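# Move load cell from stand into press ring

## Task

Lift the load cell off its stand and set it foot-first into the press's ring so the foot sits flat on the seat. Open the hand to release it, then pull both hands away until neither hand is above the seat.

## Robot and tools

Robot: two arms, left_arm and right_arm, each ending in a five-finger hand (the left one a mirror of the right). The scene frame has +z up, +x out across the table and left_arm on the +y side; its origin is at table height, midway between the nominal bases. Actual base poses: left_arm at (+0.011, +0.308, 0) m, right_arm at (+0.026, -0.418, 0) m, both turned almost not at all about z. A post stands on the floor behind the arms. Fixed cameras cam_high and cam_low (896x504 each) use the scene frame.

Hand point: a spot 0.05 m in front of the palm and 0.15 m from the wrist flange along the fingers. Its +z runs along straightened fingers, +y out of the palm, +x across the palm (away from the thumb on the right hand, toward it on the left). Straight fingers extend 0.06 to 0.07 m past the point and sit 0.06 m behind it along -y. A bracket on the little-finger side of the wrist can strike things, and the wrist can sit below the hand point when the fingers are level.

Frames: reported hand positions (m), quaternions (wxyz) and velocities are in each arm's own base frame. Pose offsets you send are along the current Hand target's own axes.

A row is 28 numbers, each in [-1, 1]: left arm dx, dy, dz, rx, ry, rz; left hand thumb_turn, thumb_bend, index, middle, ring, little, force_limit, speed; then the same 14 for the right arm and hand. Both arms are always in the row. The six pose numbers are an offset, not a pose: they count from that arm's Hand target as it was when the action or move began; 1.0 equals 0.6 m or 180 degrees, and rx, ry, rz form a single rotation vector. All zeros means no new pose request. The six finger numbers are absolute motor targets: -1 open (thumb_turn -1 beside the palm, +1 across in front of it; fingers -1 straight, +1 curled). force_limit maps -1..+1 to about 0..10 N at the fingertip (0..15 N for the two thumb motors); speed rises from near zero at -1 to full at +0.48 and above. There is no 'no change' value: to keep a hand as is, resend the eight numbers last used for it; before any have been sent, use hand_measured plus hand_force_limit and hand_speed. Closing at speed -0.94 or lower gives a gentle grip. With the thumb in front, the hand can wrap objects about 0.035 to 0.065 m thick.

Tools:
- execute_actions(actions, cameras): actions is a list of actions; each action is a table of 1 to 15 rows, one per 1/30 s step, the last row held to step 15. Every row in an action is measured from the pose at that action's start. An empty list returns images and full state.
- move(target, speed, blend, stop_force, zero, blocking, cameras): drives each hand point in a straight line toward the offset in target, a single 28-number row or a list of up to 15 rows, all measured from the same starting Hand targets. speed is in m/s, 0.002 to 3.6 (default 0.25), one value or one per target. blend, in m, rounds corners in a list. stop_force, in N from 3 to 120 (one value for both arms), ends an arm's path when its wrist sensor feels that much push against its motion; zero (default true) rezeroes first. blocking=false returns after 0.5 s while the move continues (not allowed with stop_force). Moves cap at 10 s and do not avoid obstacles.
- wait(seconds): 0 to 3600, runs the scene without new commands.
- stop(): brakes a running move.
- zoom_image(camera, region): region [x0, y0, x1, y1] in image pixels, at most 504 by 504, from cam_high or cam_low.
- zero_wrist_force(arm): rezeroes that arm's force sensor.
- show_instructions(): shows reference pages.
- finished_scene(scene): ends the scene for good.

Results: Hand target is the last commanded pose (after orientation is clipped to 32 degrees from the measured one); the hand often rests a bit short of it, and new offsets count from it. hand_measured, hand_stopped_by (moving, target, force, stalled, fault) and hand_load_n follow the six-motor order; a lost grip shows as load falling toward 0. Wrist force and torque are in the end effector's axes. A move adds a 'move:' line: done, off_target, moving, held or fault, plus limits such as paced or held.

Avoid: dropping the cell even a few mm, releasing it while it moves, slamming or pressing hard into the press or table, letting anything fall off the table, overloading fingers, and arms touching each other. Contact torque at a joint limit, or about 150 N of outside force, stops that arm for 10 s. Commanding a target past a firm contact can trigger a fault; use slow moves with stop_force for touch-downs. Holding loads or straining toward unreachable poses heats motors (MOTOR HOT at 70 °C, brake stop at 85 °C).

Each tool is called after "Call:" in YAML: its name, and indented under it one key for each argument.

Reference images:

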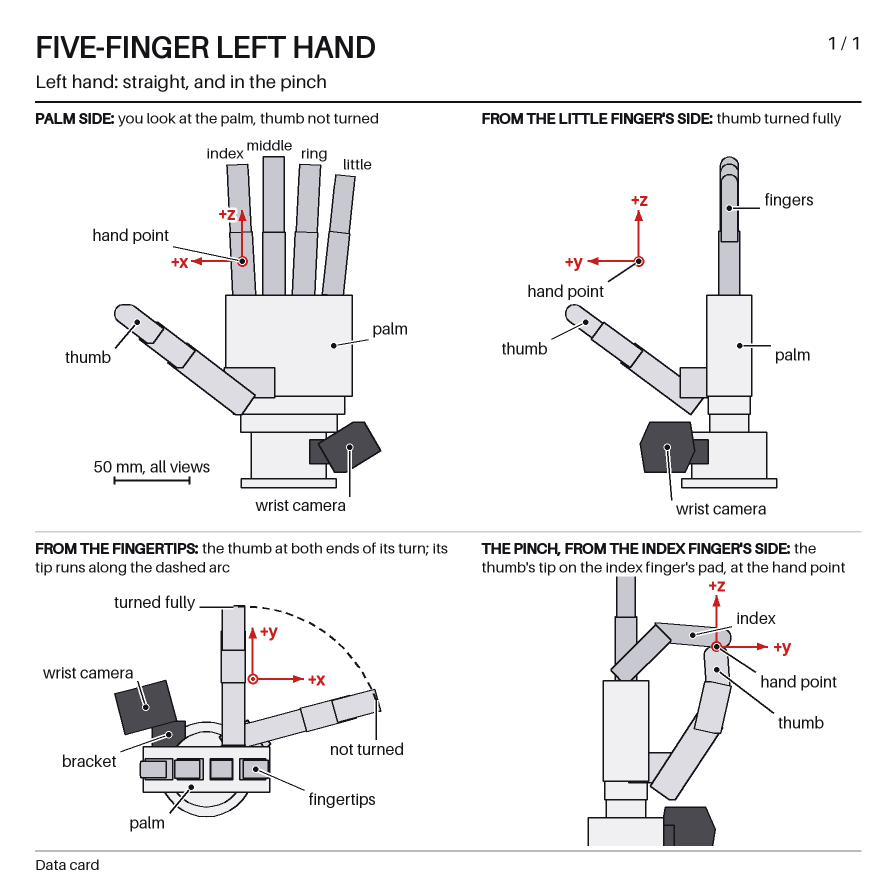

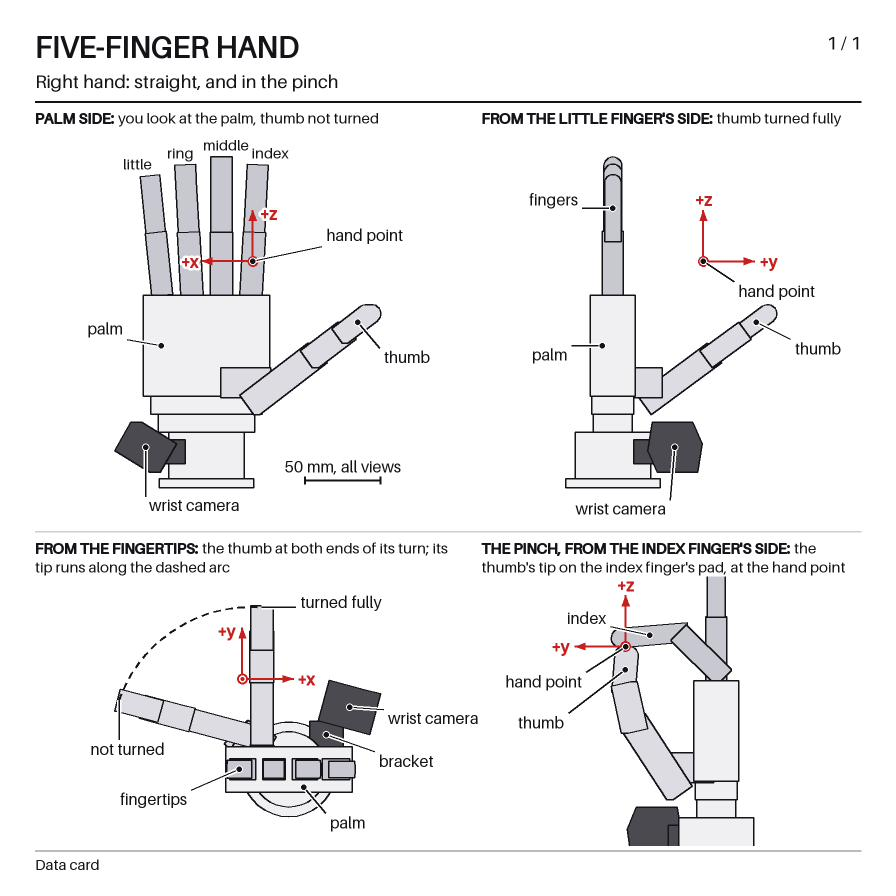

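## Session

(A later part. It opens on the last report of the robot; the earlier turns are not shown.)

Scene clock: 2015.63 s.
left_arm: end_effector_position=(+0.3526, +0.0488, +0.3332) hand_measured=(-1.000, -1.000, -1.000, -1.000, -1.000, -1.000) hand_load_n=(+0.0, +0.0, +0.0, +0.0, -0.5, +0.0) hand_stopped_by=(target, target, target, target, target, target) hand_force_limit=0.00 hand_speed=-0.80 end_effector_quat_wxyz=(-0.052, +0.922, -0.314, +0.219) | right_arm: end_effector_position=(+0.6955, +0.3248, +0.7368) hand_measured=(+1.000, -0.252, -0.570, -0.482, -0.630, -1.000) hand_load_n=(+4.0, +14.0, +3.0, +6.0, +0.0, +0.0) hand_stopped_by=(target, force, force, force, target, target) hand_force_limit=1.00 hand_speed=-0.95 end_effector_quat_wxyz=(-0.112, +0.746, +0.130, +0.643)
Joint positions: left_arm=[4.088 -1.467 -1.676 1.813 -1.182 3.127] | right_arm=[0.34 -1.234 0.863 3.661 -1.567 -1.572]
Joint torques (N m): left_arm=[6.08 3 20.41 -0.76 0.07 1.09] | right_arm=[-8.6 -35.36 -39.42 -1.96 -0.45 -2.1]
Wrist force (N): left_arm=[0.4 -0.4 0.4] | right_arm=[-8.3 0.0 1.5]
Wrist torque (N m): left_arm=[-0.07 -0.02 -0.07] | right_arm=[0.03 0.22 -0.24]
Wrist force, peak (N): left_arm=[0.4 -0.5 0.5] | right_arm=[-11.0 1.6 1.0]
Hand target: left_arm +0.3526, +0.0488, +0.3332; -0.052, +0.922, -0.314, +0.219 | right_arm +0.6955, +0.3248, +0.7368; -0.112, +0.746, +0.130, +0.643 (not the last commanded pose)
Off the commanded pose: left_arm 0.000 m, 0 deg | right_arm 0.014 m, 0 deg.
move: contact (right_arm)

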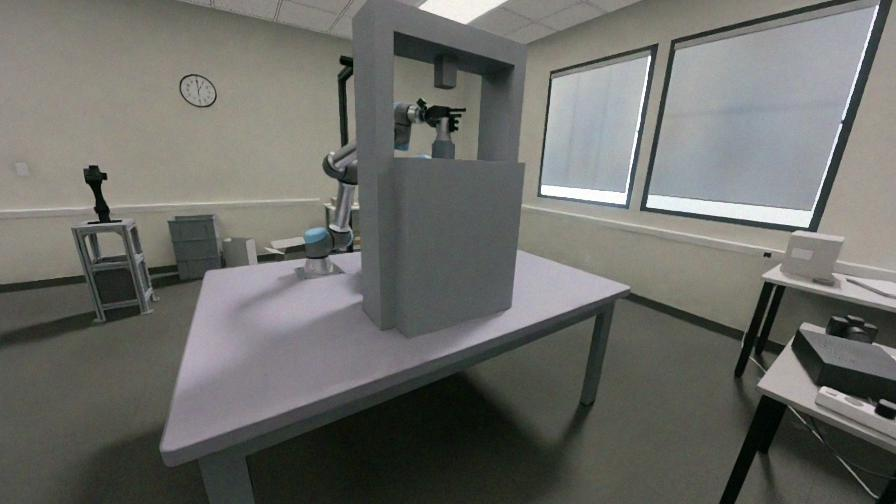

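Call:
move:
  target: [0,0,0,0,0,0,-1,-1,-1,-1,-1,-1,0,-0.8,-0.0013,0,0.0002,0,0,0,1,0.35,-0.5,-0.4,-0.63,-1,1.0,-0.95]
  speed: 0.004

Scene clock: 2021.97 s.
left_arm: end_effector_position=(+0.3526, +0.0488, +0.3332) hand_measured=(-1.000, -1.000, -1.000, -1.000, -1.000, -1.000) hand_load_n=(+0.0, +0.0, +0.0, +0.0, +0.0, +0.0) hand_stopped_by=(target, target, target, target, target, target) hand_force_limit=0.00 hand_speed=-0.80 end_effector_quat_wxyz=(-0.052, +0.922, -0.314, +0.219) | right_arm: end_effector_position=(+0.6955, +0.3248, +0.7361) hand_measured=(+1.000, -0.252, -0.570, -0.482, -0.630, -1.000) hand_load_n=(+2.0, +13.5, +3.5, +7.0, +0.0, +0.0) hand_stopped_by=(target, force, force, force, target, target) hand_force_limit=1.00 hand_speed=-0.95 end_effector_quat_wxyz=(-0.112, +0.746, +0.130, +0.643)
Joint positions: left_arm=[4.088 -1.467 -1.676 1.813 -1.182 3.127] | right_arm=[0.34 -1.235 0.866 3.658 -1.567 -1.572]
Joint torques (N m): left_arm=[8.1 3.72 19.42 -0.68 0.24 1.18] | right_arm=[-8.82 -43.25 -7.33 -3.42 -1.9 -1.99]
Wrist force (N): left_arm=[0.0 -0.3 0.1] | right_arm=[3.1 -9.3 2.5]
Wrist torque (N m): left_arm=[-0.04 0.03 -0.10] | right_arm=[-0.39 -0.01 -0.01]
Wrist force, peak (N): left_arm=[0.7 -0.7 0.2] | right_arm=[3.1 -9.3 2.5]
Hand target: left_arm +0.3526, +0.0488, +0.3332; -0.052, +0.922, -0.314, +0.219 | right_arm +0.6955, +0.3248, +0.7360; -0.112, +0.746, +0.130, +0.643
Off the commanded pose: left_arm 0.000 m, 0 deg | right_arm 0.000 m, 0 deg.
move: done

Call:
move:
  target:
    - [0,0,0,0,0,0,-1,-1,-1,-1,-1,-1,0,-0.8,0.0025,0,-0.0004,0,0,0,1,0.35,-0.5,-0.4,-0.63,-1,1.0,-0.95]
    - [0,0,0,0,0,0,-1,-1,-1,-1,-1,-1,0,-0.8,0.0027,-0.0017,0.0012,0,0,0,1,0.35,-0.5,-0.4,-0.63,-1,1.0,-0.95]
  speed: 0.005

Call:
move:
  target: [0,0,0,0,0,0,-1,-1,-1,-1,-1,-1,0,-0.8,-0.0280,0,0.0042,0,0,0,1,0.35,-0.5,-0.4,-0.63,-1,1.0,-0.95]
  speed: 0.004
  stop_force: 4

Scene clock: 2038.37 s.
left_arm: end_effector_position=(+0.3526, +0.0488, +0.3332) hand_measured=(-1.000, -1.000, -1.000, -1.000, -1.000, -1.000) hand_load_n=(+0.0, +0.0, +0.0, +0.0, +0.0, +0.0) hand_stopped_by=(target, target, target, target, target, target) hand_force_limit=0.00 hand_speed=-0.80 end_effector_quat_wxyz=(-0.052, +0.922, -0.314, +0.219) | right_arm: end_effector_position=(+0.6960, +0.3260, +0.7375) hand_measured=(+1.000, -0.252, -0.570, -0.482, -0.630, -1.000) hand_load_n=(+5.0, +14.5, +3.0, +6.0, +0.5, +0.0) hand_stopped_by=(target, force, force, force, target, target) hand_force_limit=1.00 hand_speed=-0.95 end_effector_quat_wxyz=(-0.112, +0.746, +0.130, +0.643)
Joint positions: left_arm=[4.088 -1.467 -1.676 1.813 -1.182 3.127] | right_arm=[0.342 -1.23 0.855 3.664 -1.569 -1.572]
Joint torques (N m): left_arm=[6.53 2.62 21.02 -0.69 0.09 1.1] | right_arm=[9.39 -37.14 -41.43 -2.19 -1.53 1.72]
Wrist force (N): left_arm=[0.1 -0.3 0.3] | right_arm=[-10.7 1.9 1.1]
Wrist torque (N m): left_arm=[-0.05 0.01 -0.09] | right_arm=[0.14 0.23 -0.28]
Wrist force, peak (N): left_arm=[0.4 -0.6 0.8] | right_arm=[4.0 -10.4 2.9]
Hand target: left_arm +0.3526, +0.0488, +0.3332; -0.052, +0.922, -0.314, +0.219 | right_arm +0.6960, +0.3261, +0.7375; -0.112, +0.746, +0.130, +0.643
Off the commanded pose: left_arm 0.000 m, 0 deg | right_arm 0.000 m, 0 deg.
move: done

Scene clock: 2039.47 s.
left_arm: end_effector_position=(+0.3526, +0.0488, +0.3332) hand_measured=(-1.000, -1.000, -1.000, -1.000, -1.000, -1.000) hand_load_n=(+0.0, -0.5, +0.0, +0.0, +0.0, +0.0) hand_stopped_by=(target, target, target, target, target, target) hand_force_limit=0.00 hand_speed=-0.80 end_effector_quat_wxyz=(-0.052, +0.922, -0.314, +0.219) | right_arm: end_effector_position=(+0.6960, +0.3261, +0.7372) hand_measured=(+1.000, -0.252, -0.570, -0.482, -0.630, -1.000) hand_load_n=(+3.5, +14.5, +2.0, +6.5, +0.0, +0.0) hand_stopped_by=(target, force, force, force, target, target) hand_force_limit=1.00 hand_speed=-0.95 end_effector_quat_wxyz=(-0.112, +0.746, +0.130, +0.643)
Joint positions: left_arm=[4.088 -1.467 -1.676 1.813 -1.182 3.127] | right_arm=[0.342 -1.23 0.856 3.663 -1.569 -1.572]
Joint torques (N m): left_arm=[6.41 4.4 18.74 -0.63 0.19 1.05] | right_arm=[6.93 -34.61 -39.81 -2.03 0.53 1.65]
Wrist force (N): left_arm=[0.3 -0.2 0.7] | right_arm=[-10.3 2.7 -1.7]
Wrist torque (N m): left_arm=[-0.06 0.00 -0.09] | right_arm=[0.23 0.24 -0.32]
Wrist force, peak (N): left_arm=[0.4 -0.6 0.5] | right_arm=[-10.9 1.8 0.8]
Hand target: left_arm +0.3526, +0.0488, +0.3332; -0.052, +0.922, -0.314, +0.219 | right_arm +0.6960, +0.3261, +0.7372; -0.112, +0.746, +0.130, +0.643 (not the last commanded pose)
Off the commanded pose: left_arm 0.000 m, 0 deg | right_arm 0.017 m, 0 deg.
move: contact (right_arm)

Call:
move:
  target:
    - [0,0,0,0,0,0,-1,-1,-1,-1,-1,-1,0,-0.8,0.0005,0,-0.0014,0,0,0,1,0.35,-0.5,-0.4,-0.63,-1,1.0,-0.95]
    - [0,0,0,0,0,0,-1,-1,-1,-1,-1,-1,0,-0.8,-0.0250,0,0.0024,0,0,0,1,0.35,-0.5,-0.4,-0.63,-1,1.0,-0.95]
  speed: 0.003
  stop_force: 6

Scene clock: 2049.80 s.
left_arm: end_effector_position=(+0.3526, +0.0488, +0.3332) hand_measured=(-1.000, -1.000, -1.000, -1.000, -1.000, -1.000) hand_load_n=(-0.5, -0.5, +0.0, +0.0, +0.0, +0.0) hand_stopped_by=(target, target, target, target, target, target) hand_force_limit=0.00 hand_speed=-0.80 end_effector_quat_wxyz=(-0.052, +0.922, -0.314, +0.219) | right_arm: end_effector_position=(+0.6953, +0.3258, +0.7362) hand_measured=(+1.000, -0.252, -0.570, -0.482, -0.630, -1.000) hand_load_n=(+3.5, +14.5, +2.0, +6.0, +0.0, +0.0) hand_stopped_by=(target, force, force, force, target, target) hand_force_limit=1.00 hand_speed=-0.95 end_effector_quat_wxyz=(-0.112, +0.746, +0.130, +0.643)
Joint positions: left_arm=[4.088 -1.467 -1.676 1.813 -1.182 3.127] | right_arm=[0.342 -1.233 0.864 3.659 -1.569 -1.572]
Joint torques (N m): left_arm=[6.63 2.75 19.25 -0.42 0.11 1.05] | right_arm=[-2.61 -31.65 -36.79 -1.56 1.13 1.21]
Wrist force (N): left_arm=[0.1 -0.5 0.2] | right_arm=[-6.1 2.0 -2.2]
Wrist torque (N m): left_arm=[-0.08 0.01 -0.09] | right_arm=[0.25 0.18 -0.17]
Wrist force, peak (N): left_arm=[0.8 -0.4 0.5] | right_arm=[-10.8 1.6 0.8]
Hand target: left_arm +0.3526, +0.0488, +0.3332; -0.052, +0.922, -0.314, +0.219 | right_arm +0.6953, +0.3258, +0.7362; -0.112, +0.746, +0.130, +0.643 (not the last commanded pose)
Off the commanded pose: left_arm 0.000 m, 0 deg | right_arm 0.014 m, 0 deg.
move: contact (right_arm); path passed 1 of 2 targets

Call:
move:
  target:
    - [0,0,0,0,0,0,-1,-1,-1,-1,-1,-1,0,-0.8,0.0010,0.0009,-0.0005,0,0,0,1,0.35,-0.5,-0.4,-0.63,-1,1.0,-0.95]
    - [0,0,0,0,0,0,-1,-1,-1,-1,-1,-1,0,-0.8,-0.0230,0.0009,0.0031,0,0,0,1,0.35,-0.5,-0.4,-0.63,-1,1.0,-0.95]
  speed: 0.003
  stop_force: 7

Scene clock: 2061.17 s.
left_arm: end_effector_position=(+0.3526, +0.0488, +0.3332) hand_measured=(-1.000, -1.000, -1.000, -1.000, -1.000, -1.000) hand_load_n=(+0.0, +0.0, +0.0, +0.0, +0.0, +0.5) hand_stopped_by=(target, target, target, target, target, target) hand_force_limit=0.00 hand_speed=-0.80 end_effector_quat_wxyz=(-0.052, +0.922, -0.314, +0.219) | right_arm: end_effector_position=(+0.6952, +0.3252, +0.7359) hand_measured=(+1.000, -0.252, -0.570, -0.482, -0.630, -1.000) hand_load_n=(+3.0, +13.5, +3.5, +7.0, +0.0, +0.0) hand_stopped_by=(target, force, force, force, target, target) hand_force_limit=1.00 hand_speed=-0.95 end_effector_quat_wxyz=(-0.112, +0.746, +0.130, +0.643)
Joint positions: left_arm=[4.088 -1.467 -1.676 1.813 -1.182 3.127] | right_arm=[0.341 -1.235 0.868 3.657 -1.568 -1.572]
Joint torques (N m): left_arm=[8.06 3.94 21.15 -0.76 0.14 0.98] | right_arm=[-9.18 -29.61 -34.89 -0.41 -0.95 -1.75]
Wrist force (N): left_arm=[0.2 -0.4 0.1] | right_arm=[-0.5 -4.9 0.7]
Wrist torque (N m): left_arm=[-0.06 0.00 -0.08] | right_arm=[-0.14 0.20 -0.07]
Wrist force, peak (N): left_arm=[0.6 -0.4 0.6] | right_arm=[-10.5 1.7 0.3]
Hand target: left_arm +0.3526, +0.0488, +0.3332; -0.052, +0.922, -0.314, +0.219 | right_arm +0.6952, +0.3252, +0.7359; -0.112, +0.746, +0.130, +0.643 (not the last commanded pose)
Off the commanded pose: left_arm 0.000 m, 0 deg | right_arm 0.014 m, 0 deg.
move: contact (right_arm); path passed 1 of 2 targets

Call:
move:
  target:
    - [0,0,0,0,0,0,-1,-1,-1,-1,-1,-1,0,-0.8,0.0012,0,-0.0002,0,0,0,1,0.35,-0.5,-0.4,-0.63,-1,1.0,-0.95]
    - [0,0,0,0,0,0,-1,-1,-1,-1,-1,-1,0,-0.8,0.0012,-0.0010,-0.0009,0,0,0,1,0.35,-0.5,-0.4,-0.63,-1,1.0,-0.95]
  speed: 0.004

Call:
move:
  target: [0,0,0,0,0,0,-1,-1,-1,-1,-1,-1,0,-0.8,-0.0230,0,0.0034,0,0,0,1,0.35,-0.5,-0.4,-0.63,-1,1.0,-0.95]
  speed: 0.003
  stop_force: 8

Scene clock: 2076.87 s.
left_arm: end_effector_position=(+0.3526, +0.0488, +0.3332) hand_measured=(-1.000, -1.000, -1.000, -1.000, -1.000, -1.000) hand_load_n=(+0.0, +0.0, +0.0, +0.5, +0.0, +0.0) hand_stopped_by=(target, target, target, target, target, target) hand_force_limit=0.00 hand_speed=-0.80 end_effector_quat_wxyz=(-0.052, +0.922, -0.314, +0.219) | right_arm: end_effector_position=(+0.6947, +0.3256, +0.7367) hand_measured=(+1.000, -0.252, -0.570, -0.482, -0.630, -1.000) hand_load_n=(+5.0, +14.0, +3.0, +6.0, +0.0, +0.0) hand_stopped_by=(target, force, force, force, target, target) hand_force_limit=1.00 hand_speed=-0.95 end_effector_quat_wxyz=(-0.112, +0.746, +0.130, +0.643)
Joint positions: left_arm=[4.088 -1.467 -1.676 1.813 -1.182 3.127] | right_arm=[0.342 -1.235 0.865 3.659 -1.569 -1.572]
Joint torques (N m): left_arm=[6.91 3.36 20.11 -0.4 -0.13 1.02] | right_arm=[8.34 -51.29 -21.65 -2.64 -1.41 1.64]
Wrist force (N): left_arm=[0.3 -0.4 0.5] | right_arm=[-10.9 2.0 0.8]
Wrist torque (N m): left_arm=[-0.08 -0.01 -0.07] | right_arm=[0.18 0.27 -0.29]
Wrist force, peak (N): left_arm=[0.7 -0.3 0.5] | right_arm=[-10.9 2.0 0.8]
Hand target: left_arm +0.3526, +0.0488, +0.3332; -0.052, +0.922, -0.314, +0.219 | right_arm +0.6946, +0.3256, +0.7367; -0.112, +0.746, +0.130, +0.643
Off the commanded pose: left_arm 0.000 m, 0 deg | right_arm 0.000 m, 0 deg.
move: done

Scene clock: 2078.23 s.
left_arm: end_effector_position=(+0.3526, +0.0488, +0.3332) hand_measured=(-1.000, -1.000, -1.000, -1.000, -1.000, -1.000) hand_load_n=(+0.0, +0.0, +0.0, +0.0, +0.5, +0.0) hand_stopped_by=(target, target, target, target, target, target) hand_force_limit=0.00 hand_speed=-0.80 end_effector_quat_wxyz=(-0.052, +0.922, -0.314, +0.219) | right_arm: end_effector_position=(+0.6945, +0.3256, +0.7357) hand_measured=(+1.000, -0.252, -0.570, -0.482, -0.630, -1.000) hand_load_n=(+3.0, +14.0, +2.5, +6.5, +0.0, +0.0) hand_stopped_by=(target, force, force, force, target, target) hand_force_limit=1.00 hand_speed=-0.95 end_effector_quat_wxyz=(-0.112, +0.746, +0.130, +0.643)
Joint positions: left_arm=[4.088 -1.467 -1.676 1.813 -1.182 3.127] | right_arm=[0.342 -1.236 0.87 3.656 -1.569 -1.572]
Joint torques (N m): left_arm=[6.57 2.68 19.23 -0.57 -0.04 1.04] | right_arm=[4.94 -31.46 -36.22 -1.25 -1.47 1.67]
Wrist force (N): left_arm=[0.3 -0.5 0.5] | right_arm=[-4.5 -1.0 -0.9]
Wrist torque (N m): left_arm=[-0.09 -0.01 -0.07] | right_arm=[0.06 0.19 -0.17]
Wrist force, peak (N): left_arm=[0.8 -0.2 0.5] | right_arm=[-11.0 1.8 0.9]
Hand target: left_arm +0.3526, +0.0488, +0.3332; -0.052, +0.922, -0.314, +0.219 | right_arm +0.6945, +0.3256, +0.7357; -0.112, +0.746, +0.130, +0.643 (not the last commanded pose)
Off the commanded pose: left_arm 0.000 m, 0 deg | right_arm 0.013 m, 0 deg.
move: contact (right_arm)

Call:
wait:
  seconds: 0.1
  cameras: ["cam_low","cam_high"]

Call:
zoom_image:
  camera: "cam_low"
  region: [430, 120, 458, 150]

Scene clock: 2086.67 s.
left_arm: end_effector_position=(+0.3526, +0.0488, +0.3332) hand_measured=(-1.000, -1.000, -1.000, -1.000, -1.000, -1.000) hand_load_n=(+0.0, +0.0, +0.0, +0.0, +0.0, +0.0) hand_stopped_by=(target, target, target, target, target, target) hand_force_limit=0.00 hand_speed=-0.80 end_effector_quat_wxyz=(-0.052, +0.922, -0.314, +0.219) | right_arm: end_effector_position=(+0.6945, +0.3256, +0.7357) hand_measured=(+1.000, -0.252, -0.570, -0.482, -0.630, -1.000) hand_load_n=(+3.0, +14.0, +2.5, +6.5, +0.0, +0.0) hand_stopped_by=(target, force, force, force, target, target) hand_force_limit=1.00 hand_speed=-0.95 end_effector_quat_wxyz=(-0.112, +0.746, +0.130, +0.643)
Joint positions: left_arm=[4.088 -1.467 -1.676 1.813 -1.182 3.127] | right_arm=[0.342 -1.236 0.87 3.656 -1.569 -1.572]
Joint torques (N m): left_arm=[6.94 2.71 21.04 -0.38 -0.18 1.14] | right_arm=[-1.81 -30.99 -35.77 -4.68 -1.15 1.57]
Wrist force (N): left_arm=[0.5 -0.3 0.3] | right_arm=[-4.2 -1.1 -1.1]
Wrist torque (N m): left_arm=[-0.05 -0.05 -0.06] | right_arm=[0.05 0.16 -0.16]
Wrist force, peak (N): left_arm=[0.5 -0.5 0.6] | right_arm=[-4.7 -0.9 -1.4]
Hand target: left_arm +0.3526, +0.0488, +0.3332; -0.052, +0.922, -0.314, +0.219 | right_arm +0.6945, +0.3256, +0.7357; -0.112, +0.746, +0.130, +0.643 (not the last commanded pose)
Off the commanded pose: left_arm 0.000 m, 0 deg | right_arm 0.013 m, 0 deg.
wait: 0.10 s; at rest from the start

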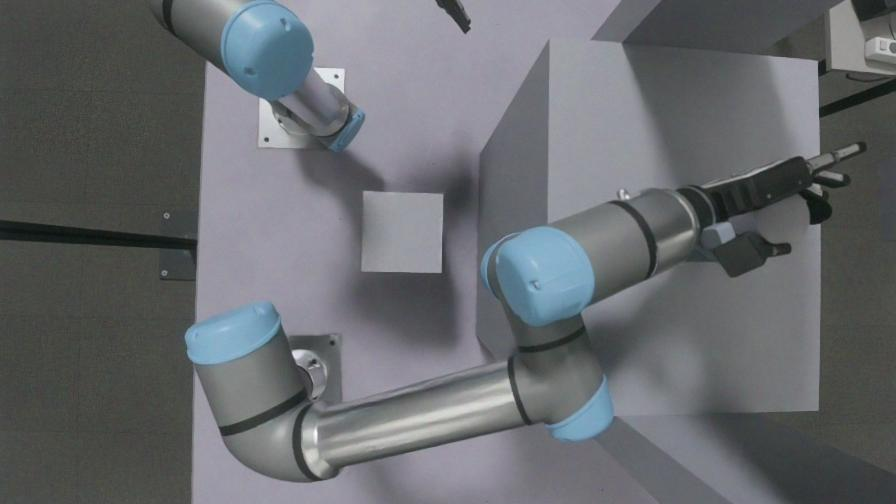

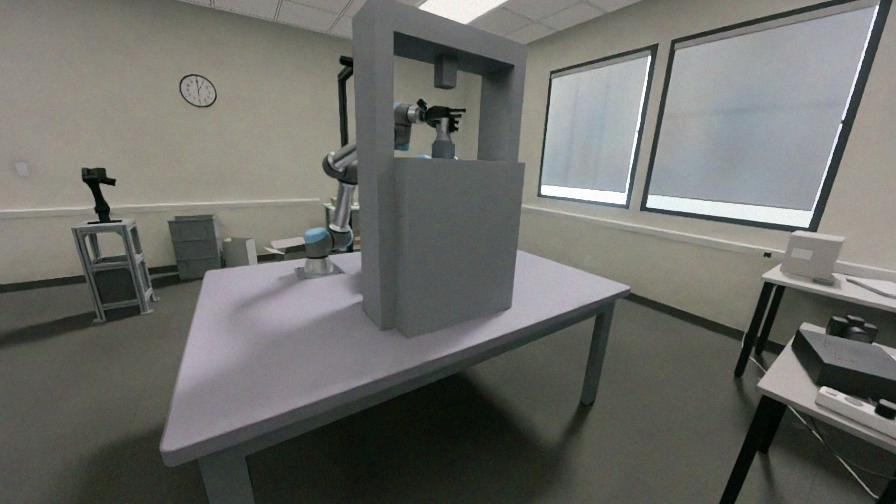

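Scaled by 16.800 from the camera's image (finer frame: 1280x720).

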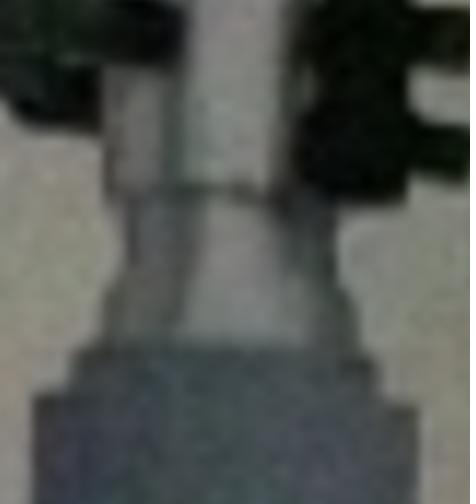

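Call:
move:
  target: [0,0,0,0,0,0,-1,-1,-1,-1,-1,-1,0,-0.8,0.0016,-0.0005,-0.0007,0,0,0,1,0.35,-0.5,-0.4,-0.63,-1,1.0,-0.95]
  speed: 0.01
  cameras: ["all"]

Scene clock: 2115.90 s.
left_arm: end_effector_position=(+0.3526, +0.0488, +0.3332) hand_measured=(-1.000, -1.000, -1.000, -1.000, -1.000, -1.000) hand_load_n=(+0.0, +0.0, +0.0, +0.0, +0.0, +0.0) hand_stopped_by=(target, target, target, target, target, target) hand_force_limit=0.00 hand_speed=-0.80 end_effector_quat_wxyz=(-0.052, +0.922, -0.314, +0.219) | right_arm: end_effector_position=(+0.6942, +0.3258, +0.7367) hand_measured=(+1.000, -0.252, -0.570, -0.482, -0.630, -1.000) hand_load_n=(+5.0, +14.0, +2.5, +6.0, +0.0, +0.0) hand_stopped_by=(target, force, force, force, target, target) hand_force_limit=1.00 hand_speed=-0.95 end_effector_quat_wxyz=(-0.112, +0.746, +0.130, +0.643)
Joint positions: left_arm=[4.088 -1.467 -1.676 1.813 -1.182 3.127] | right_arm=[0.343 -1.236 0.867 3.658 -1.569 -1.572]
Joint torques (N m): left_arm=[6.34 4.16 19.87 -0.34 -0.1 1] | right_arm=[9.48 -36.37 -39.44 -2.29 -1.56 1.79]
Wrist force (N): left_arm=[0.4 -0.3 0.4] | right_arm=[-11.0 1.9 0.9]
Wrist torque (N m): left_arm=[-0.05 -0.03 -0.07] | right_arm=[0.16 0.27 -0.30]
Wrist force, peak (N): left_arm=[0.3 -0.6 0.7] | right_arm=[-11.0 1.9 0.9]
Hand target: left_arm +0.3526, +0.0488, +0.3332; -0.052, +0.922, -0.314, +0.219 | right_arm +0.6942, +0.3258, +0.7367; -0.112, +0.746, +0.130, +0.643
Off the commanded pose: left_arm 0.000 m, 0 deg | right_arm 0.000 m, 0 deg.
move: done

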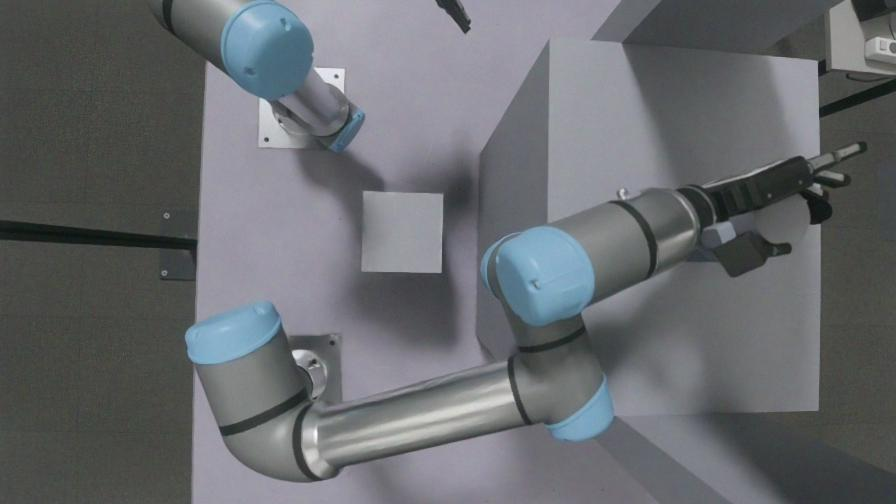

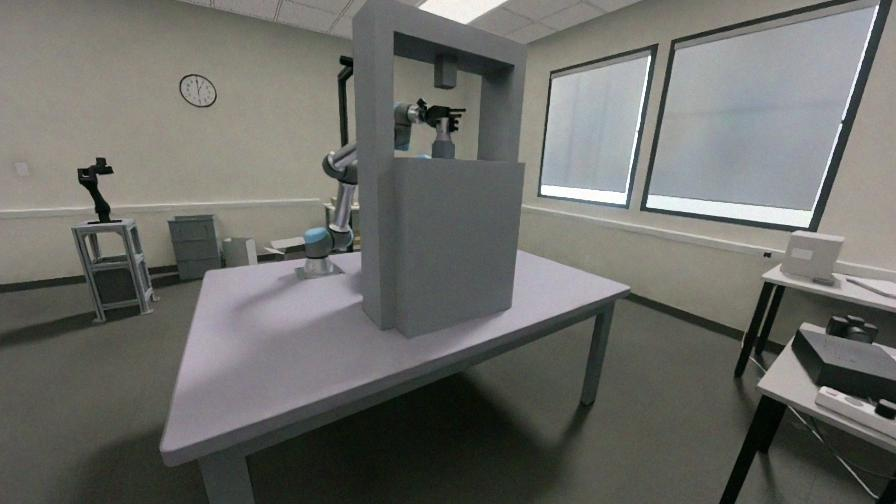

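Call:
move:
  target: [0,0,0,0,0,0,-1,-1,-1,-1,-1,-1,0,-0.8,-0.0231,0,0.0035,0,0,0,1,0.35,-0.5,-0.4,-0.63,-1,1.0,-0.95]
  speed: 0.004
  stop_force: 6
  zero: true

Call:
zoom_image:
  camera: "cam_low"
  region: [425, 105, 475, 165]

Scene clock: 2121.23 s.
left_arm: end_effector_position=(+0.3526, +0.0488, +0.3332) hand_measured=(-1.000, -1.000, -1.000, -1.000, -1.000, -1.000) hand_load_n=(+0.0, +0.0, +0.0, +0.0, +0.0, +0.0) hand_stopped_by=(target, target, target, target, target, target) hand_force_limit=0.00 hand_speed=-0.80 end_effector_quat_wxyz=(-0.052, +0.922, -0.314, +0.219) | right_arm: end_effector_position=(+0.6941, +0.3258, +0.7356) hand_measured=(+1.000, -0.252, -0.570, -0.482, -0.630, -1.000) hand_load_n=(+4.0, +14.0, +2.5, +6.0, +0.0, +0.0) hand_stopped_by=(target, force, force, force, target, target) hand_force_limit=1.00 hand_speed=-0.95 end_effector_quat_wxyz=(-0.112, +0.746, +0.130, +0.643)
Joint positions: left_arm=[4.088 -1.467 -1.676 1.813 -1.182 3.127] | right_arm=[0.343 -1.237 0.871 3.655 -1.569 -1.572]
Joint torques (N m): left_arm=[7.04 3.79 21.43 -0.45 -0.4 1.02] | right_arm=[4.07 -33.74 -38.58 -1.47 -1.34 1.7]
Wrist force (N): left_arm=[0.2 -0.4 0.5] | right_arm=[-7.0 0.1 0.3]
Wrist torque (N m): left_arm=[-0.09 0.00 -0.08] | right_arm=[0.09 0.21 -0.23]
Wrist force, peak (N): left_arm=[0.5 -0.6 0.7] | right_arm=[-11.0 2.1 0.9]
Hand target: left_arm +0.3526, +0.0488, +0.3332; -0.052, +0.922, -0.314, +0.219 | right_arm +0.6941, +0.3258, +0.7356; -0.112, +0.746, +0.130, +0.643 (not the last commanded pose)
Off the commanded pose: left_arm 0.000 m, 0 deg | right_arm 0.013 m, 0 deg.
move: contact (right_arm)

Scaled by 8.400 from the camera's image (finer frame: 1280x720).
This view is cut from an older image: the scene may have changed since it was taken.

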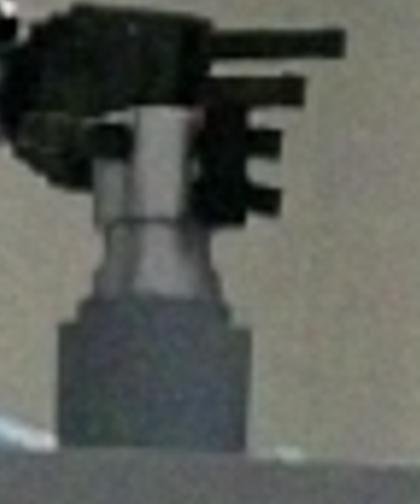

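Call:
wait:
  seconds: 0.1
  cameras: ["all"]

Call:
zoom_image:
  camera: "cam_low"
  region: [430, 120, 460, 152]

Scene clock: 2133.93 s.
left_arm: end_effector_position=(+0.3526, +0.0488, +0.3332) hand_measured=(-1.000, -1.000, -1.000, -1.000, -1.000, -1.000) hand_load_n=(+0.0, +0.0, +0.0, +0.0, +0.0, +0.0) hand_stopped_by=(target, target, target, target, target, target) hand_force_limit=0.00 hand_speed=-0.80 end_effector_quat_wxyz=(-0.052, +0.922, -0.314, +0.219) | right_arm: end_effector_position=(+0.6941, +0.3258, +0.7356) hand_measured=(+1.000, -0.252, -0.570, -0.482, -0.630, -1.000) hand_load_n=(+4.0, +14.0, +2.5, +6.0, -0.5, +0.0) hand_stopped_by=(target, force, force, force, target, target) hand_force_limit=1.00 hand_speed=-0.95 end_effector_quat_wxyz=(-0.112, +0.746, +0.130, +0.643)
Joint positions: left_arm=[4.088 -1.467 -1.676 1.813 -1.182 3.127] | right_arm=[0.343 -1.237 0.871 3.655 -1.569 -1.572]
Joint torques (N m): left_arm=[6.39 3.51 19.66 -0.56 -0.04 1.09] | right_arm=[-6.7 -33.19 -37.89 -3.16 -0.95 1.56]
Wrist force (N): left_arm=[0.6 0.0 0.4] | right_arm=[-6.9 0.0 0.2]
Wrist torque (N m): left_arm=[-0.02 -0.05 -0.06] | right_arm=[0.09 0.21 -0.23]
Wrist force, peak (N): left_arm=[0.4 -0.6 0.7] | right_arm=[-7.2 0.2 0.4]
Hand target: left_arm +0.3526, +0.0488, +0.3332; -0.052, +0.922, -0.314, +0.219 | right_arm +0.6941, +0.3258, +0.7356; -0.112, +0.746, +0.130, +0.643 (not the last commanded pose)
Off the commanded pose: left_arm 0.000 m, 0 deg | right_arm 0.013 m, 0 deg.
wait: 0.10 s; at rest from the start

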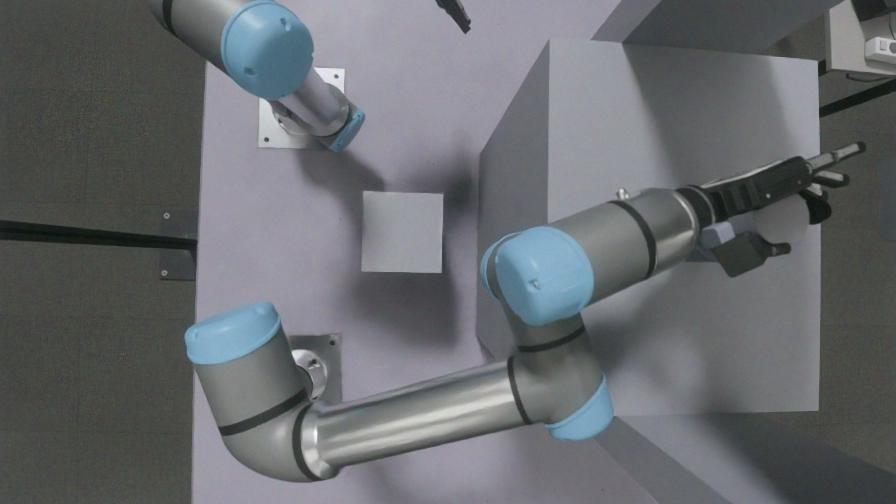

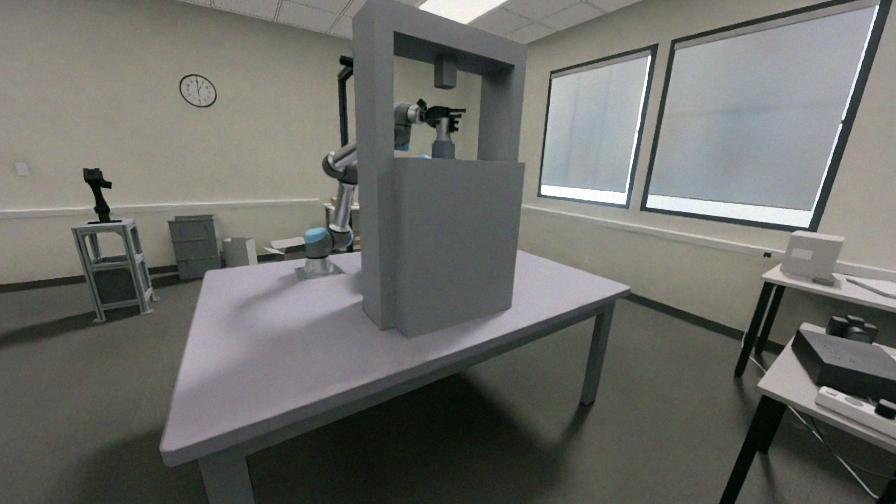

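Scaled by 15.750 from the camera's image (finer frame: 1280x720).

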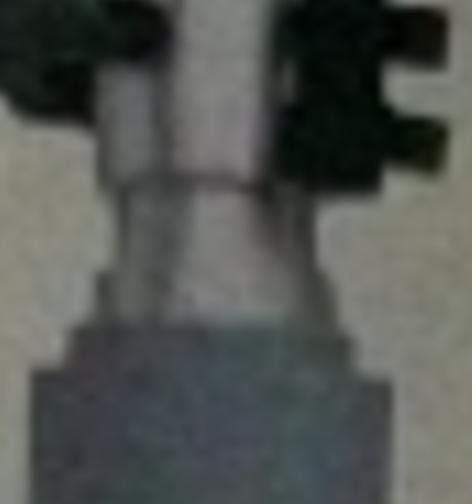

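Call:
move:
  target:
    - [0,0,0,0,0,0,-1,-1,-1,-1,-1,-1,0,-0.8,0.0016,0,-0.0002,0,0,0,1,0.35,-0.5,-0.4,-0.63,-1,1.0,-0.95]
    - [0,0,0,0,0,0,-1,-1,-1,-1,-1,-1,0,-0.8,0.0016,-0.0015,-0.0008,0,0,0,1,0.35,-0.5,-0.4,-0.63,-1,1.0,-0.95]
  speed: 0.01

Call:
move:
  target: [0,0,0,0,0,0,-1,-1,-1,-1,-1,-1,0,-0.8,-0.0231,0,0.0035,0,0,0,1,0.35,-0.5,-0.4,-0.63,-1,1.0,-0.95]
  speed: 0.004
  stop_force: 6

Scene clock: 2154.37 s.
left_arm: end_effector_position=(+0.3526, +0.0488, +0.3332) hand_measured=(-1.000, -1.000, -1.000, -1.000, -1.000, -1.000) hand_load_n=(+0.0, +0.0, +0.0, +0.0, +0.0, +0.0) hand_stopped_by=(target, target, target, target, target, target) hand_force_limit=0.00 hand_speed=-0.80 end_effector_quat_wxyz=(-0.052, +0.922, -0.314, +0.219) | right_arm: end_effector_position=(+0.6937, +0.3264, +0.7366) hand_measured=(+1.000, -0.252, -0.570, -0.482, -0.630, -1.000) hand_load_n=(+5.0, +14.0, +2.5, +6.0, +0.0, +0.0) hand_stopped_by=(target, force, force, force, target, target) hand_force_limit=1.00 hand_speed=-0.95 end_effector_quat_wxyz=(-0.112, +0.746, +0.130, +0.643)
Joint positions: left_arm=[4.088 -1.467 -1.676 1.813 -1.182 3.127] | right_arm=[0.344 -1.236 0.867 3.658 -1.571 -1.571]
Joint torques (N m): left_arm=[7.49 3.67 19.15 -0.58 -0.34 0.9] | right_arm=[9.33 -41.38 -40.28 -2.22 -1.54 1.72]
Wrist force (N): left_arm=[0.0 -0.4 0.4] | right_arm=[-10.8 1.6 0.9]
Wrist torque (N m): left_arm=[-0.07 0.03 -0.09] | right_arm=[0.12 0.24 -0.32]
Wrist force, peak (N): left_arm=[0.5 -0.4 0.7] | right_arm=[-10.9 2.2 0.8]
Hand target: left_arm +0.3526, +0.0488, +0.3332; -0.052, +0.922, -0.314, +0.219 | right_arm +0.6935, +0.3266, +0.7366; -0.112, +0.746, +0.130, +0.643
Off the commanded pose: left_arm 0.000 m, 0 deg | right_arm 0.000 m, 0 deg.
move: done

Scene clock: 2155.70 s.
left_arm: end_effector_position=(+0.3526, +0.0488, +0.3332) hand_measured=(-1.000, -1.000, -1.000, -1.000, -1.000, -1.000) hand_load_n=(+0.0, +0.0, +0.0, +0.0, +0.0, +0.0) hand_stopped_by=(target, target, target, target, target, target) hand_force_limit=0.00 hand_speed=-0.80 end_effector_quat_wxyz=(-0.052, +0.922, -0.314, +0.219) | right_arm: end_effector_position=(+0.6935, +0.3266, +0.7355) hand_measured=(+1.000, -0.252, -0.570, -0.482, -0.630, -1.000) hand_load_n=(+3.5, +14.5, +2.0, +6.0, +0.0, +0.0) hand_stopped_by=(target, force, force, force, target, target) hand_force_limit=1.00 hand_speed=-0.95 end_effector_quat_wxyz=(-0.112, +0.746, +0.130, +0.643)
Joint positions: left_arm=[4.088 -1.467 -1.676 1.813 -1.182 3.127] | right_arm=[0.345 -1.238 0.873 3.654 -1.571 -1.571]
Joint torques (N m): left_arm=[6.72 3.1 20.06 -0.61 -0.21 1.12] | right_arm=[9.13 -32.74 -37.78 -1.69 -0.73 1.69]
Wrist force (N): left_arm=[0.4 -0.2 0.4] | right_arm=[-7.7 3.3 -1.4]
Wrist torque (N m): left_arm=[-0.05 -0.02 -0.07] | right_arm=[0.28 0.17 -0.25]
Wrist force, peak (N): left_arm=[0.5 -0.5 0.7] | right_arm=[-11.0 1.8 0.9]
Hand target: left_arm +0.3526, +0.0488, +0.3332; -0.052, +0.922, -0.314, +0.219 | right_arm +0.6935, +0.3266, +0.7355; -0.112, +0.746, +0.130, +0.644 (not the last commanded pose)
Off the commanded pose: left_arm 0.000 m, 0 deg | right_arm 0.013 m, 0 deg.
move: contact (right_arm)

Call:
move:
  target:
    - [0,0,0,0,0,0,-1,-1,-1,-1,-1,-1,0,-0.8,0.0016,0,-0.0002,0,0,0,1,0.35,-0.5,-0.4,-0.63,-1,1.0,-0.95]
    - [0,0,0,0,0,0,-1,-1,-1,-1,-1,-1,0,-0.8,0.0014,0.0006,-0.0016,0,0,0,1,0.35,-0.5,-0.4,-0.63,-1,1.0,-0.95]
  speed: 0.01

Call:
move:
  target: [0,0,0,0,0,0,-1,-1,-1,-1,-1,-1,0,-0.8,-0.0231,0,0.0035,0,0,0,1,0.35,-0.5,-0.4,-0.63,-1,1.0,-0.95]
  speed: 0.004
  stop_force: 6

Scene clock: 2161.83 s.
left_arm: end_effector_position=(+0.3526, +0.0488, +0.3332) hand_measured=(-1.000, -1.000, -1.000, -1.000, -1.000, -1.000) hand_load_n=(+0.0, +0.0, +0.0, +0.0, +0.0, +0.0) hand_stopped_by=(target, target, target, target, target, target) hand_force_limit=0.00 hand_speed=-0.80 end_effector_quat_wxyz=(-0.052, +0.922, -0.314, +0.219) | right_arm: end_effector_position=(+0.6929, +0.3261, +0.7364) hand_measured=(+1.000, -0.252, -0.570, -0.482, -0.630, -1.000) hand_load_n=(+5.0, +14.0, +2.5, +6.0, +0.0, +0.0) hand_stopped_by=(target, force, force, force, target, target) hand_force_limit=1.00 hand_speed=-0.95 end_effector_quat_wxyz=(-0.112, +0.746, +0.130, +0.643)
Joint positions: left_arm=[4.088 -1.467 -1.676 1.813 -1.182 3.127] | right_arm=[0.344 -1.239 0.872 3.656 -1.57 -1.571]
Joint torques (N m): left_arm=[6.94 4.23 19.93 -0.55 -0.36 0.88] | right_arm=[-8.17 -50.32 -11.4 -5.45 1.27 -0.41]
Wrist force (N): left_arm=[0.3 -0.5 0.5] | right_arm=[-10.5 1.7 0.7]
Wrist torque (N m): left_arm=[-0.10 0.00 -0.08] | right_arm=[0.11 0.20 -0.30]
Wrist force, peak (N): left_arm=[0.5 -0.6 0.6] | right_arm=[-11.0 1.4 1.4]
Hand target: left_arm +0.3526, +0.0488, +0.3332; -0.052, +0.922, -0.314, +0.219 | right_arm +0.6928, +0.3259, +0.7364; -0.112, +0.746, +0.130, +0.644
Off the commanded pose: left_arm 0.000 m, 0 deg | right_arm 0.000 m, 0 deg.
move: done

Scene clock: 2163.07 s.
left_arm: end_effector_position=(+0.3526, +0.0488, +0.3332) hand_measured=(-1.000, -1.000, -1.000, -1.000, -1.000, -1.000) hand_load_n=(+0.0, +0.0, +0.0, +0.0, +0.0, +0.0) hand_stopped_by=(target, target, target, target, target, target) hand_force_limit=0.00 hand_speed=-0.80 end_effector_quat_wxyz=(-0.052, +0.922, -0.314, +0.219) | right_arm: end_effector_position=(+0.6928, +0.3260, +0.7356) hand_measured=(+1.000, -0.252, -0.570, -0.482, -0.630, -1.000) hand_load_n=(+3.5, +14.0, +3.0, +6.5, +0.0, +0.0) hand_stopped_by=(target, force, force, force, target, target) hand_force_limit=1.00 hand_speed=-0.95 end_effector_quat_wxyz=(-0.112, +0.746, +0.130, +0.644)
Joint positions: left_arm=[4.088 -1.467 -1.676 1.813 -1.182 3.127] | right_arm=[0.344 -1.24 0.876 3.653 -1.57 -1.571]
Joint torques (N m): left_arm=[7.52 2.91 20.07 -0.25 -0.02 1.12] | right_arm=[-7.29 -34.16 -38.24 -1.46 -1.96 -1.18]
Wrist force (N): left_arm=[0.7 -0.3 0.4] | right_arm=[-6.0 -1.3 2.4]
Wrist torque (N m): left_arm=[-0.05 -0.08 -0.06] | right_arm=[-0.02 0.20 -0.24]
Wrist force, peak (N): left_arm=[0.7 -0.3 0.4] | right_arm=[-10.8 1.6 0.9]
Hand target: left_arm +0.3526, +0.0488, +0.3332; -0.052, +0.922, -0.314, +0.219 | right_arm +0.6928, +0.3260, +0.7356; -0.112, +0.746, +0.130, +0.644 (not the last commanded pose)
Off the commanded pose: left_arm 0.000 m, 0 deg | right_arm 0.013 m, 0 deg.
move: contact (right_arm)

Call:
move:
  target:
    - [0,0,0,0,0,0,-1,-1,-1,-1,-1,-1,0,-0.8,0.0016,0,-0.0002,0,0,0,1,0.35,-0.5,-0.4,-0.63,-1,1.0,-0.95]
    - [0,0,0,0,0,0,-1,-1,-1,-1,-1,-1,0,-0.8,0.0017,-0.0004,0.0005,0,0,0,1,0.35,-0.5,-0.4,-0.63,-1,1.0,-0.95]
  speed: 0.01

Call:
move:
  target: [0,0,0,0,0,0,-1,-1,-1,-1,-1,-1,0,-0.8,-0.0231,0,0.0035,0,0,0,1,0.35,-0.5,-0.4,-0.63,-1,1.0,-0.95]
  speed: 0.004
  stop_force: 6

Scene clock: 2223.73 s.
left_arm: end_effector_position=(+0.3526, +0.0488, +0.3332) hand_measured=(-1.000, -1.000, -1.000, -1.000, -1.000, -1.000) hand_load_n=(+0.0, +0.0, +0.0, +0.0, +0.0, +0.0) hand_stopped_by=(target, target, target, target, target, target) hand_force_limit=0.00 hand_speed=-0.80 end_effector_quat_wxyz=(-0.052, +0.922, -0.314, +0.219) | right_arm: end_effector_position=(+0.6932, +0.3263, +0.7366) hand_measured=(+1.000, -0.252, -0.570, -0.482, -0.630, -1.000) hand_load_n=(+5.0, +14.0, +3.0, +6.0, +0.0, +0.0) hand_stopped_by=(target, force, force, force, target, target) hand_force_limit=1.00 hand_speed=-0.95 end_effector_quat_wxyz=(-0.112, +0.746, +0.130, +0.644)
Joint positions: left_arm=[4.088 -1.467 -1.676 1.813 -1.182 3.127] | right_arm=[0.344 -1.238 0.87 3.657 -1.571 -1.571]
Joint torques (N m): left_arm=[7.38 3.97 20.11 -0.4 -0.37 0.89] | right_arm=[10.21 -34.71 -41.04 -2.45 -1.57 1.61]
Wrist force (N): left_arm=[0.5 -0.5 0.4] | right_arm=[-10.5 1.9 0.9]
Wrist torque (N m): left_arm=[-0.08 -0.04 -0.06] | right_arm=[0.16 0.20 -0.30]
Wrist force, peak (N): left_arm=[0.6 -0.5 0.5] | right_arm=[-10.8 2.1 0.8]
Hand target: left_arm +0.3526, +0.0488, +0.3332; -0.052, +0.922, -0.314, +0.219 | right_arm +0.6932, +0.3263, +0.7366; -0.112, +0.746, +0.130, +0.644
Off the commanded pose: left_arm 0.000 m, 0 deg | right_arm 0.000 m, 0 deg.
move: done

Scene clock: 2225.10 s.
left_arm: end_effector_position=(+0.3526, +0.0488, +0.3332) hand_measured=(-1.000, -1.000, -1.000, -1.000, -1.000, -1.000) hand_load_n=(+0.0, +0.0, +0.0, +0.0, +0.0, +0.0) hand_stopped_by=(target, target, target, target, target, target) hand_force_limit=0.00 hand_speed=-0.80 end_effector_quat_wxyz=(-0.052, +0.922, -0.314, +0.219) | right_arm: end_effector_position=(+0.6931, +0.3263, +0.7353) hand_measured=(+1.000, -0.252, -0.570, -0.482, -0.630, -1.000) hand_load_n=(+3.5, +14.0, +2.5, +6.5, +0.0, +0.0) hand_stopped_by=(target, force, force, force, target, target) hand_force_limit=1.00 hand_speed=-0.95 end_effector_quat_wxyz=(-0.112, +0.746, +0.130, +0.644)
Joint positions: left_arm=[4.088 -1.467 -1.676 1.813 -1.182 3.127] | right_arm=[0.344 -1.239 0.875 3.652 -1.571 -1.571]
Joint torques (N m): left_arm=[7.58 3.6 19.2 -0.38 -0.09 0.89] | right_arm=[3.87 -35.22 -38.65 -1.73 -0.91 1.59]
Wrist force (N): left_arm=[0.5 -0.1 0.5] | right_arm=[-7.0 0.0 2.2]
Wrist torque (N m): left_arm=[-0.03 -0.04 -0.07] | right_arm=[0.05 0.24 -0.30]
Wrist force, peak (N): left_arm=[0.5 -0.5 0.6] | right_arm=[-11.0 1.8 0.7]
Hand target: left_arm +0.3526, +0.0488, +0.3332; -0.052, +0.922, -0.314, +0.219 | right_arm +0.6932, +0.3263, +0.7353; -0.112, +0.746, +0.130, +0.644 (not the last commanded pose)
Off the commanded pose: left_arm 0.000 m, 0 deg | right_arm 0.013 m, 0 deg.
move: contact (right_arm)

Call:
move:
  target:
    - [0,0,0,0,0,0,-1,-1,-1,-1,-1,-1,0,-0.8,0.0016,0,-0.0002,0,0,0,1,0.35,-0.5,-0.4,-0.63,-1,1.0,-0.95]
    - [0,0,0,0,0,0,-1,-1,-1,-1,-1,-1,0,-0.8,0.0016,-0.001,-0.0008,0,0,0,1,0.35,-0.5,-0.4,-0.63,-1,1.0,-0.95]
  speed: 0.01

Call:
move:
  target: [0,0,0,0,0,0,-1,-1,-1,-1,-1,-1,0,-0.8,-0.0231,0,0.0035,0,0,0,1,0.35,-0.5,-0.4,-0.63,-1,1.0,-0.95]
  speed: 0.004
  stop_force: 6

Scene clock: 2235.70 s.
left_arm: end_effector_position=(+0.3526, +0.0488, +0.3332) hand_measured=(-1.000, -1.000, -1.000, -1.000, -1.000, -1.000) hand_load_n=(+0.0, +0.0, +0.0, +0.0, +0.0, +0.0) hand_stopped_by=(target, target, target, target, target, target) hand_force_limit=0.00 hand_speed=-0.80 end_effector_quat_wxyz=(-0.052, +0.922, -0.314, +0.219) | right_arm: end_effector_position=(+0.6928, +0.3267, +0.7362) hand_measured=(+1.000, -0.252, -0.570, -0.482, -0.630, -1.000) hand_load_n=(+5.5, +14.0, +2.0, +6.0, +0.0, +0.0) hand_stopped_by=(target, force, force, force, target, target) hand_force_limit=1.00 hand_speed=-0.95 end_effector_quat_wxyz=(-0.112, +0.746, +0.130, +0.644)
Joint positions: left_arm=[4.088 -1.467 -1.676 1.813 -1.182 3.127] | right_arm=[0.345 -1.238 0.872 3.655 -1.572 -1.571]
Joint torques (N m): left_arm=[6.89 2.46 19.36 -0.5 -0.25 0.9] | right_arm=[9.13 -50.48 -40.47 -2.33 -1.48 1.71]
Wrist force (N): left_arm=[0.4 -0.4 0.5] | right_arm=[-10.7 1.7 0.9]
Wrist torque (N m): left_arm=[-0.08 -0.03 -0.07] | right_arm=[0.10 0.22 -0.33]
Wrist force, peak (N): left_arm=[0.6 -0.6 0.6] | right_arm=[-10.7 1.7 0.9]
Hand target: left_arm +0.3526, +0.0488, +0.3332; -0.052, +0.922, -0.314, +0.219 | right_arm +0.6926, +0.3268, +0.7363; -0.112, +0.746, +0.130, +0.644
Off the commanded pose: left_arm 0.000 m, 0 deg | right_arm 0.000 m, 0 deg.
move: done

Scene clock: 2237.07 s.
left_arm: end_effector_position=(+0.3526, +0.0488, +0.3332) hand_measured=(-1.000, -1.000, -1.000, -1.000, -1.000, -1.000) hand_load_n=(+0.0, +0.0, +0.0, +0.0, +0.0, +0.0) hand_stopped_by=(target, target, target, target, target, target) hand_force_limit=0.00 hand_speed=-0.80 end_effector_quat_wxyz=(-0.052, +0.922, -0.314, +0.219) | right_arm: end_effector_position=(+0.6926, +0.3268, +0.7350) hand_measured=(+1.000, -0.252, -0.570, -0.482, -0.630, -1.000) hand_load_n=(+4.0, +14.0, +2.0, +6.0, +0.0, +0.0) hand_stopped_by=(target, force, force, force, target, target) hand_force_limit=1.00 hand_speed=-0.95 end_effector_quat_wxyz=(-0.112, +0.746, +0.130, +0.644)
Joint positions: left_arm=[4.088 -1.467 -1.676 1.813 -1.182 3.127] | right_arm=[0.346 -1.24 0.878 3.651 -1.572 -1.571]
Joint torques (N m): left_arm=[7.39 3.78 19.52 -0.27 -0.28 0.83] | right_arm=[4.46 -33.06 -38.22 -1.63 -0.99 1.62]
Wrist force (N): left_arm=[0.3 -0.5 0.7] | right_arm=[-6.9 1.1 -0.2]
Wrist torque (N m): left_arm=[-0.10 0.00 -0.07] | right_arm=[0.13 0.22 -0.26]
Wrist force, peak (N): left_arm=[0.3 -0.5 0.7] | right_arm=[-10.7 1.6 0.9]
Hand target: left_arm +0.3526, +0.0488, +0.3332; -0.052, +0.922, -0.314, +0.219 | right_arm +0.6926, +0.3268, +0.7350; -0.112, +0.746, +0.130, +0.644 (not the last commanded pose)
Off the commanded pose: left_arm 0.000 m, 0 deg | right_arm 0.013 m, 0 deg.
move: contact (right_arm)

Call:
move:
  target:
    - [0,0,0,0,0,0,-1,-1,-1,-1,-1,-1,0,-0.8,0.0016,0,-0.0002,0,0,0,1,0.35,-0.5,-0.4,-0.63,-1,1.0,-0.95]
    - [0,0,0,0,0,0,-1,-1,-1,-1,-1,-1,0,-0.8,0.0015,-0.0011,-0.0014,0,0,0,1,0.35,-0.5,-0.4,-0.63,-1,1.0,-0.95]
  speed: 0.01

Call:
move:
  target: [0,0,0,0,0,0,-1,-1,-1,-1,-1,-1,0,-0.8,-0.0231,0,0.0035,0,0,0,1,0.35,-0.5,-0.4,-0.63,-1,1.0,-0.95]
  speed: 0.004
  stop_force: 6

Scene clock: 2244.47 s.
left_arm: end_effector_position=(+0.3526, +0.0488, +0.3332) hand_measured=(-1.000, -1.000, -1.000, -1.000, -1.000, -1.000) hand_load_n=(+0.0, +0.0, +0.0, +0.0, +0.0, +0.0) hand_stopped_by=(target, target, target, target, target, target) hand_force_limit=0.00 hand_speed=-0.80 end_effector_quat_wxyz=(-0.052, +0.922, -0.314, +0.219) | right_arm: end_effector_position=(+0.6919, +0.3271, +0.7361) hand_measured=(+1.000, -0.252, -0.570, -0.482, -0.630, -1.000) hand_load_n=(+5.5, +14.0, +2.5, +6.0, +0.0, +0.0) hand_stopped_by=(target, force, force, force, target, target) hand_force_limit=1.00 hand_speed=-0.95 end_effector_quat_wxyz=(-0.112, +0.746, +0.130, +0.644)
Joint positions: left_arm=[4.088 -1.467 -1.676 1.813 -1.182 3.127] | right_arm=[0.347 -1.24 0.875 3.653 -1.573 -1.571]
Joint torques (N m): left_arm=[6.96 2.94 18.95 -0.4 0.06 0.98] | right_arm=[9.59 -50.69 -13 -2.4 -1.58 1.71]
Wrist force (N): left_arm=[0.5 -0.4 0.4] | right_arm=[-10.7 1.6 0.8]
Wrist torque (N m): left_arm=[-0.07 -0.05 -0.06] | right_arm=[0.10 0.22 -0.34]
Wrist force, peak (N): left_arm=[0.6 -0.1 0.8] | right_arm=[-11.0 1.4 1.2]
Hand target: left_arm +0.3526, +0.0488, +0.3332; -0.052, +0.922, -0.314, +0.219 | right_arm +0.6917, +0.3272, +0.7360; -0.112, +0.746, +0.130, +0.644
Off the commanded pose: left_arm 0.000 m, 0 deg | right_arm 0.000 m, 0 deg.
move: done

Scene clock: 2246.10 s.
left_arm: end_effector_position=(+0.3526, +0.0488, +0.3332) hand_measured=(-1.000, -1.000, -1.000, -1.000, -1.000, -1.000) hand_load_n=(+0.0, +0.0, +0.0, +0.0, +0.0, +0.0) hand_stopped_by=(target, target, target, target, target, target) hand_force_limit=0.00 hand_speed=-0.80 end_effector_quat_wxyz=(-0.052, +0.922, -0.314, +0.219) | right_arm: end_effector_position=(+0.6917, +0.3272, +0.7336) hand_measured=(+1.000, -0.252, -0.570, -0.482, -0.630, -1.000) hand_load_n=(+4.0, +14.0, +2.5, +6.5, +0.0, +0.0) hand_stopped_by=(target, force, force, force, target, target) hand_force_limit=1.00 hand_speed=-0.95 end_effector_quat_wxyz=(-0.112, +0.746, +0.130, +0.644)
Joint positions: left_arm=[4.088 -1.467 -1.676 1.813 -1.182 3.127] | right_arm=[0.347 -1.243 0.886 3.646 -1.573 -1.571]
Joint torques (N m): left_arm=[6.64 4.41 18.74 -0.39 -0.32 0.84] | right_arm=[3.65 -33.69 -38.28 -1.59 -1.31 1.67]
Wrist force (N): left_arm=[0.5 -0.2 0.3] | right_arm=[-6.6 -0.7 1.1]
Wrist torque (N m): left_arm=[-0.03 -0.04 -0.07] | right_arm=[0.06 0.21 -0.31]
Wrist force, peak (N): left_arm=[0.6 -0.6 0.4] | right_arm=[-10.8 1.8 0.8]
Hand target: left_arm +0.3526, +0.0488, +0.3332; -0.052, +0.922, -0.314, +0.219 | right_arm +0.6917, +0.3272, +0.7336; -0.112, +0.746, +0.130, +0.644 (not the last commanded pose)
Off the commanded pose: left_arm 0.000 m, 0 deg | right_arm 0.012 m, 0 deg.
move: contact (right_arm)

Call:
move:
  target:
    - [0,0,0,0,0,0,-1,-1,-1,-1,-1,-1,0,-0.8,0.001,0,-0.0001,0,0,0,1,0.35,-0.5,-0.4,-0.63,-1,1.0,-0.95]
    - [0,0,0,0,0,0,-1,-1,-1,-1,-1,-1,0,-0.8,0.001,-0.0009,-0.0002,0,0,0,1,0.35,-0.5,-0.4,-0.63,-1,1.0,-0.95]
  speed: 0.01

Call:
move:
  target: [0,0,0,0,0,0,-1,-1,-1,-1,-1,-1,0,-0.8,-0.0231,0,0.0035,0,0,0,1,0.35,-0.5,-0.4,-0.63,-1,1.0,-0.95]
  speed: 0.004
  stop_force: 6

Scene clock: 2251.97 s.
left_arm: end_effector_position=(+0.3526, +0.0488, +0.3332) hand_measured=(-1.000, -1.000, -1.000, -1.000, -1.000, -1.000) hand_load_n=(+0.0, +0.0, +0.0, +0.0, +0.0, +0.0) hand_stopped_by=(target, target, target, target, target, target) hand_force_limit=0.00 hand_speed=-0.80 end_effector_quat_wxyz=(-0.052, +0.922, -0.314, +0.219) | right_arm: end_effector_position=(+0.6915, +0.3276, +0.7342) hand_measured=(+1.000, -0.252, -0.570, -0.482, -0.630, -1.000) hand_load_n=(+5.0, +14.0, +2.5, +6.0, +0.0, +0.0) hand_stopped_by=(target, force, force, force, target, target) hand_force_limit=1.00 hand_speed=-0.95 end_effector_quat_wxyz=(-0.112, +0.746, +0.130, +0.644)
Joint positions: left_arm=[4.088 -1.467 -1.676 1.813 -1.182 3.127] | right_arm=[0.348 -1.242 0.883 3.648 -1.574 -1.571]
Joint torques (N m): left_arm=[5.67 4.14 19.19 -0.52 -0.3 0.9] | right_arm=[8.82 -36.8 -41.09 -2.41 -1.48 1.66]
Wrist force (N): left_arm=[0.2 -0.2 0.6] | right_arm=[-10.8 1.7 0.7]
Wrist torque (N m): left_arm=[-0.05 0.02 -0.09] | right_arm=[0.12 0.24 -0.36]
Wrist force, peak (N): left_arm=[0.4 -0.6 0.6] | right_arm=[-11.1 1.8 1.3]
Hand target: left_arm +0.3526, +0.0488, +0.3332; -0.052, +0.922, -0.314, +0.219 | right_arm +0.6915, +0.3277, +0.7342; -0.112, +0.746, +0.130, +0.644
Off the commanded pose: left_arm 0.000 m, 0 deg | right_arm 0.000 m, 0 deg.
move: done

Scene clock: 2253.77 s.
left_arm: end_effector_position=(+0.3526, +0.0488, +0.3332) hand_measured=(-1.000, -1.000, -1.000, -1.000, -1.000, -1.000) hand_load_n=(+0.0, +0.0, +0.0, +0.0, +0.0, +0.0) hand_stopped_by=(target, target, target, target, target, target) hand_force_limit=0.00 hand_speed=-0.80 end_effector_quat_wxyz=(-0.052, +0.922, -0.314, +0.219) | right_arm: end_effector_position=(+0.6915, +0.3277, +0.7312) hand_measured=(+1.000, -0.252, -0.570, -0.482, -0.630, -1.000) hand_load_n=(+5.0, +14.0, +2.0, +6.0, +0.0, +0.0) hand_stopped_by=(target, force, force, force, target, target) hand_force_limit=1.00 hand_speed=-0.95 end_effector_quat_wxyz=(-0.112, +0.746, +0.130, +0.644)
Joint positions: left_arm=[4.088 -1.467 -1.676 1.813 -1.182 3.127] | right_arm=[0.348 -1.245 0.896 3.638 -1.574 -1.571]
Joint torques (N m): left_arm=[5.41 3.78 20.17 -0.3 -0.32 0.84] | right_arm=[6.56 -34.57 -38.8 -1.96 -0.57 1.66]
Wrist force (N): left_arm=[0.3 -0.1 0.5] | right_arm=[-6.7 3.2 1.8]
Wrist torque (N m): left_arm=[-0.04 -0.01 -0.08] | right_arm=[0.20 0.21 -0.22]
Wrist force, peak (N): left_arm=[0.7 -0.5 0.3] | right_arm=[-11.0 2.1 0.7]
Hand target: left_arm +0.3526, +0.0488, +0.3332; -0.052, +0.922, -0.314, +0.219 | right_arm +0.6915, +0.3277, +0.7312; -0.112, +0.746, +0.130, +0.644 (not the last commanded pose)
Off the commanded pose: left_arm 0.000 m, 0 deg | right_arm 0.011 m, 0 deg.
move: contact (right_arm)


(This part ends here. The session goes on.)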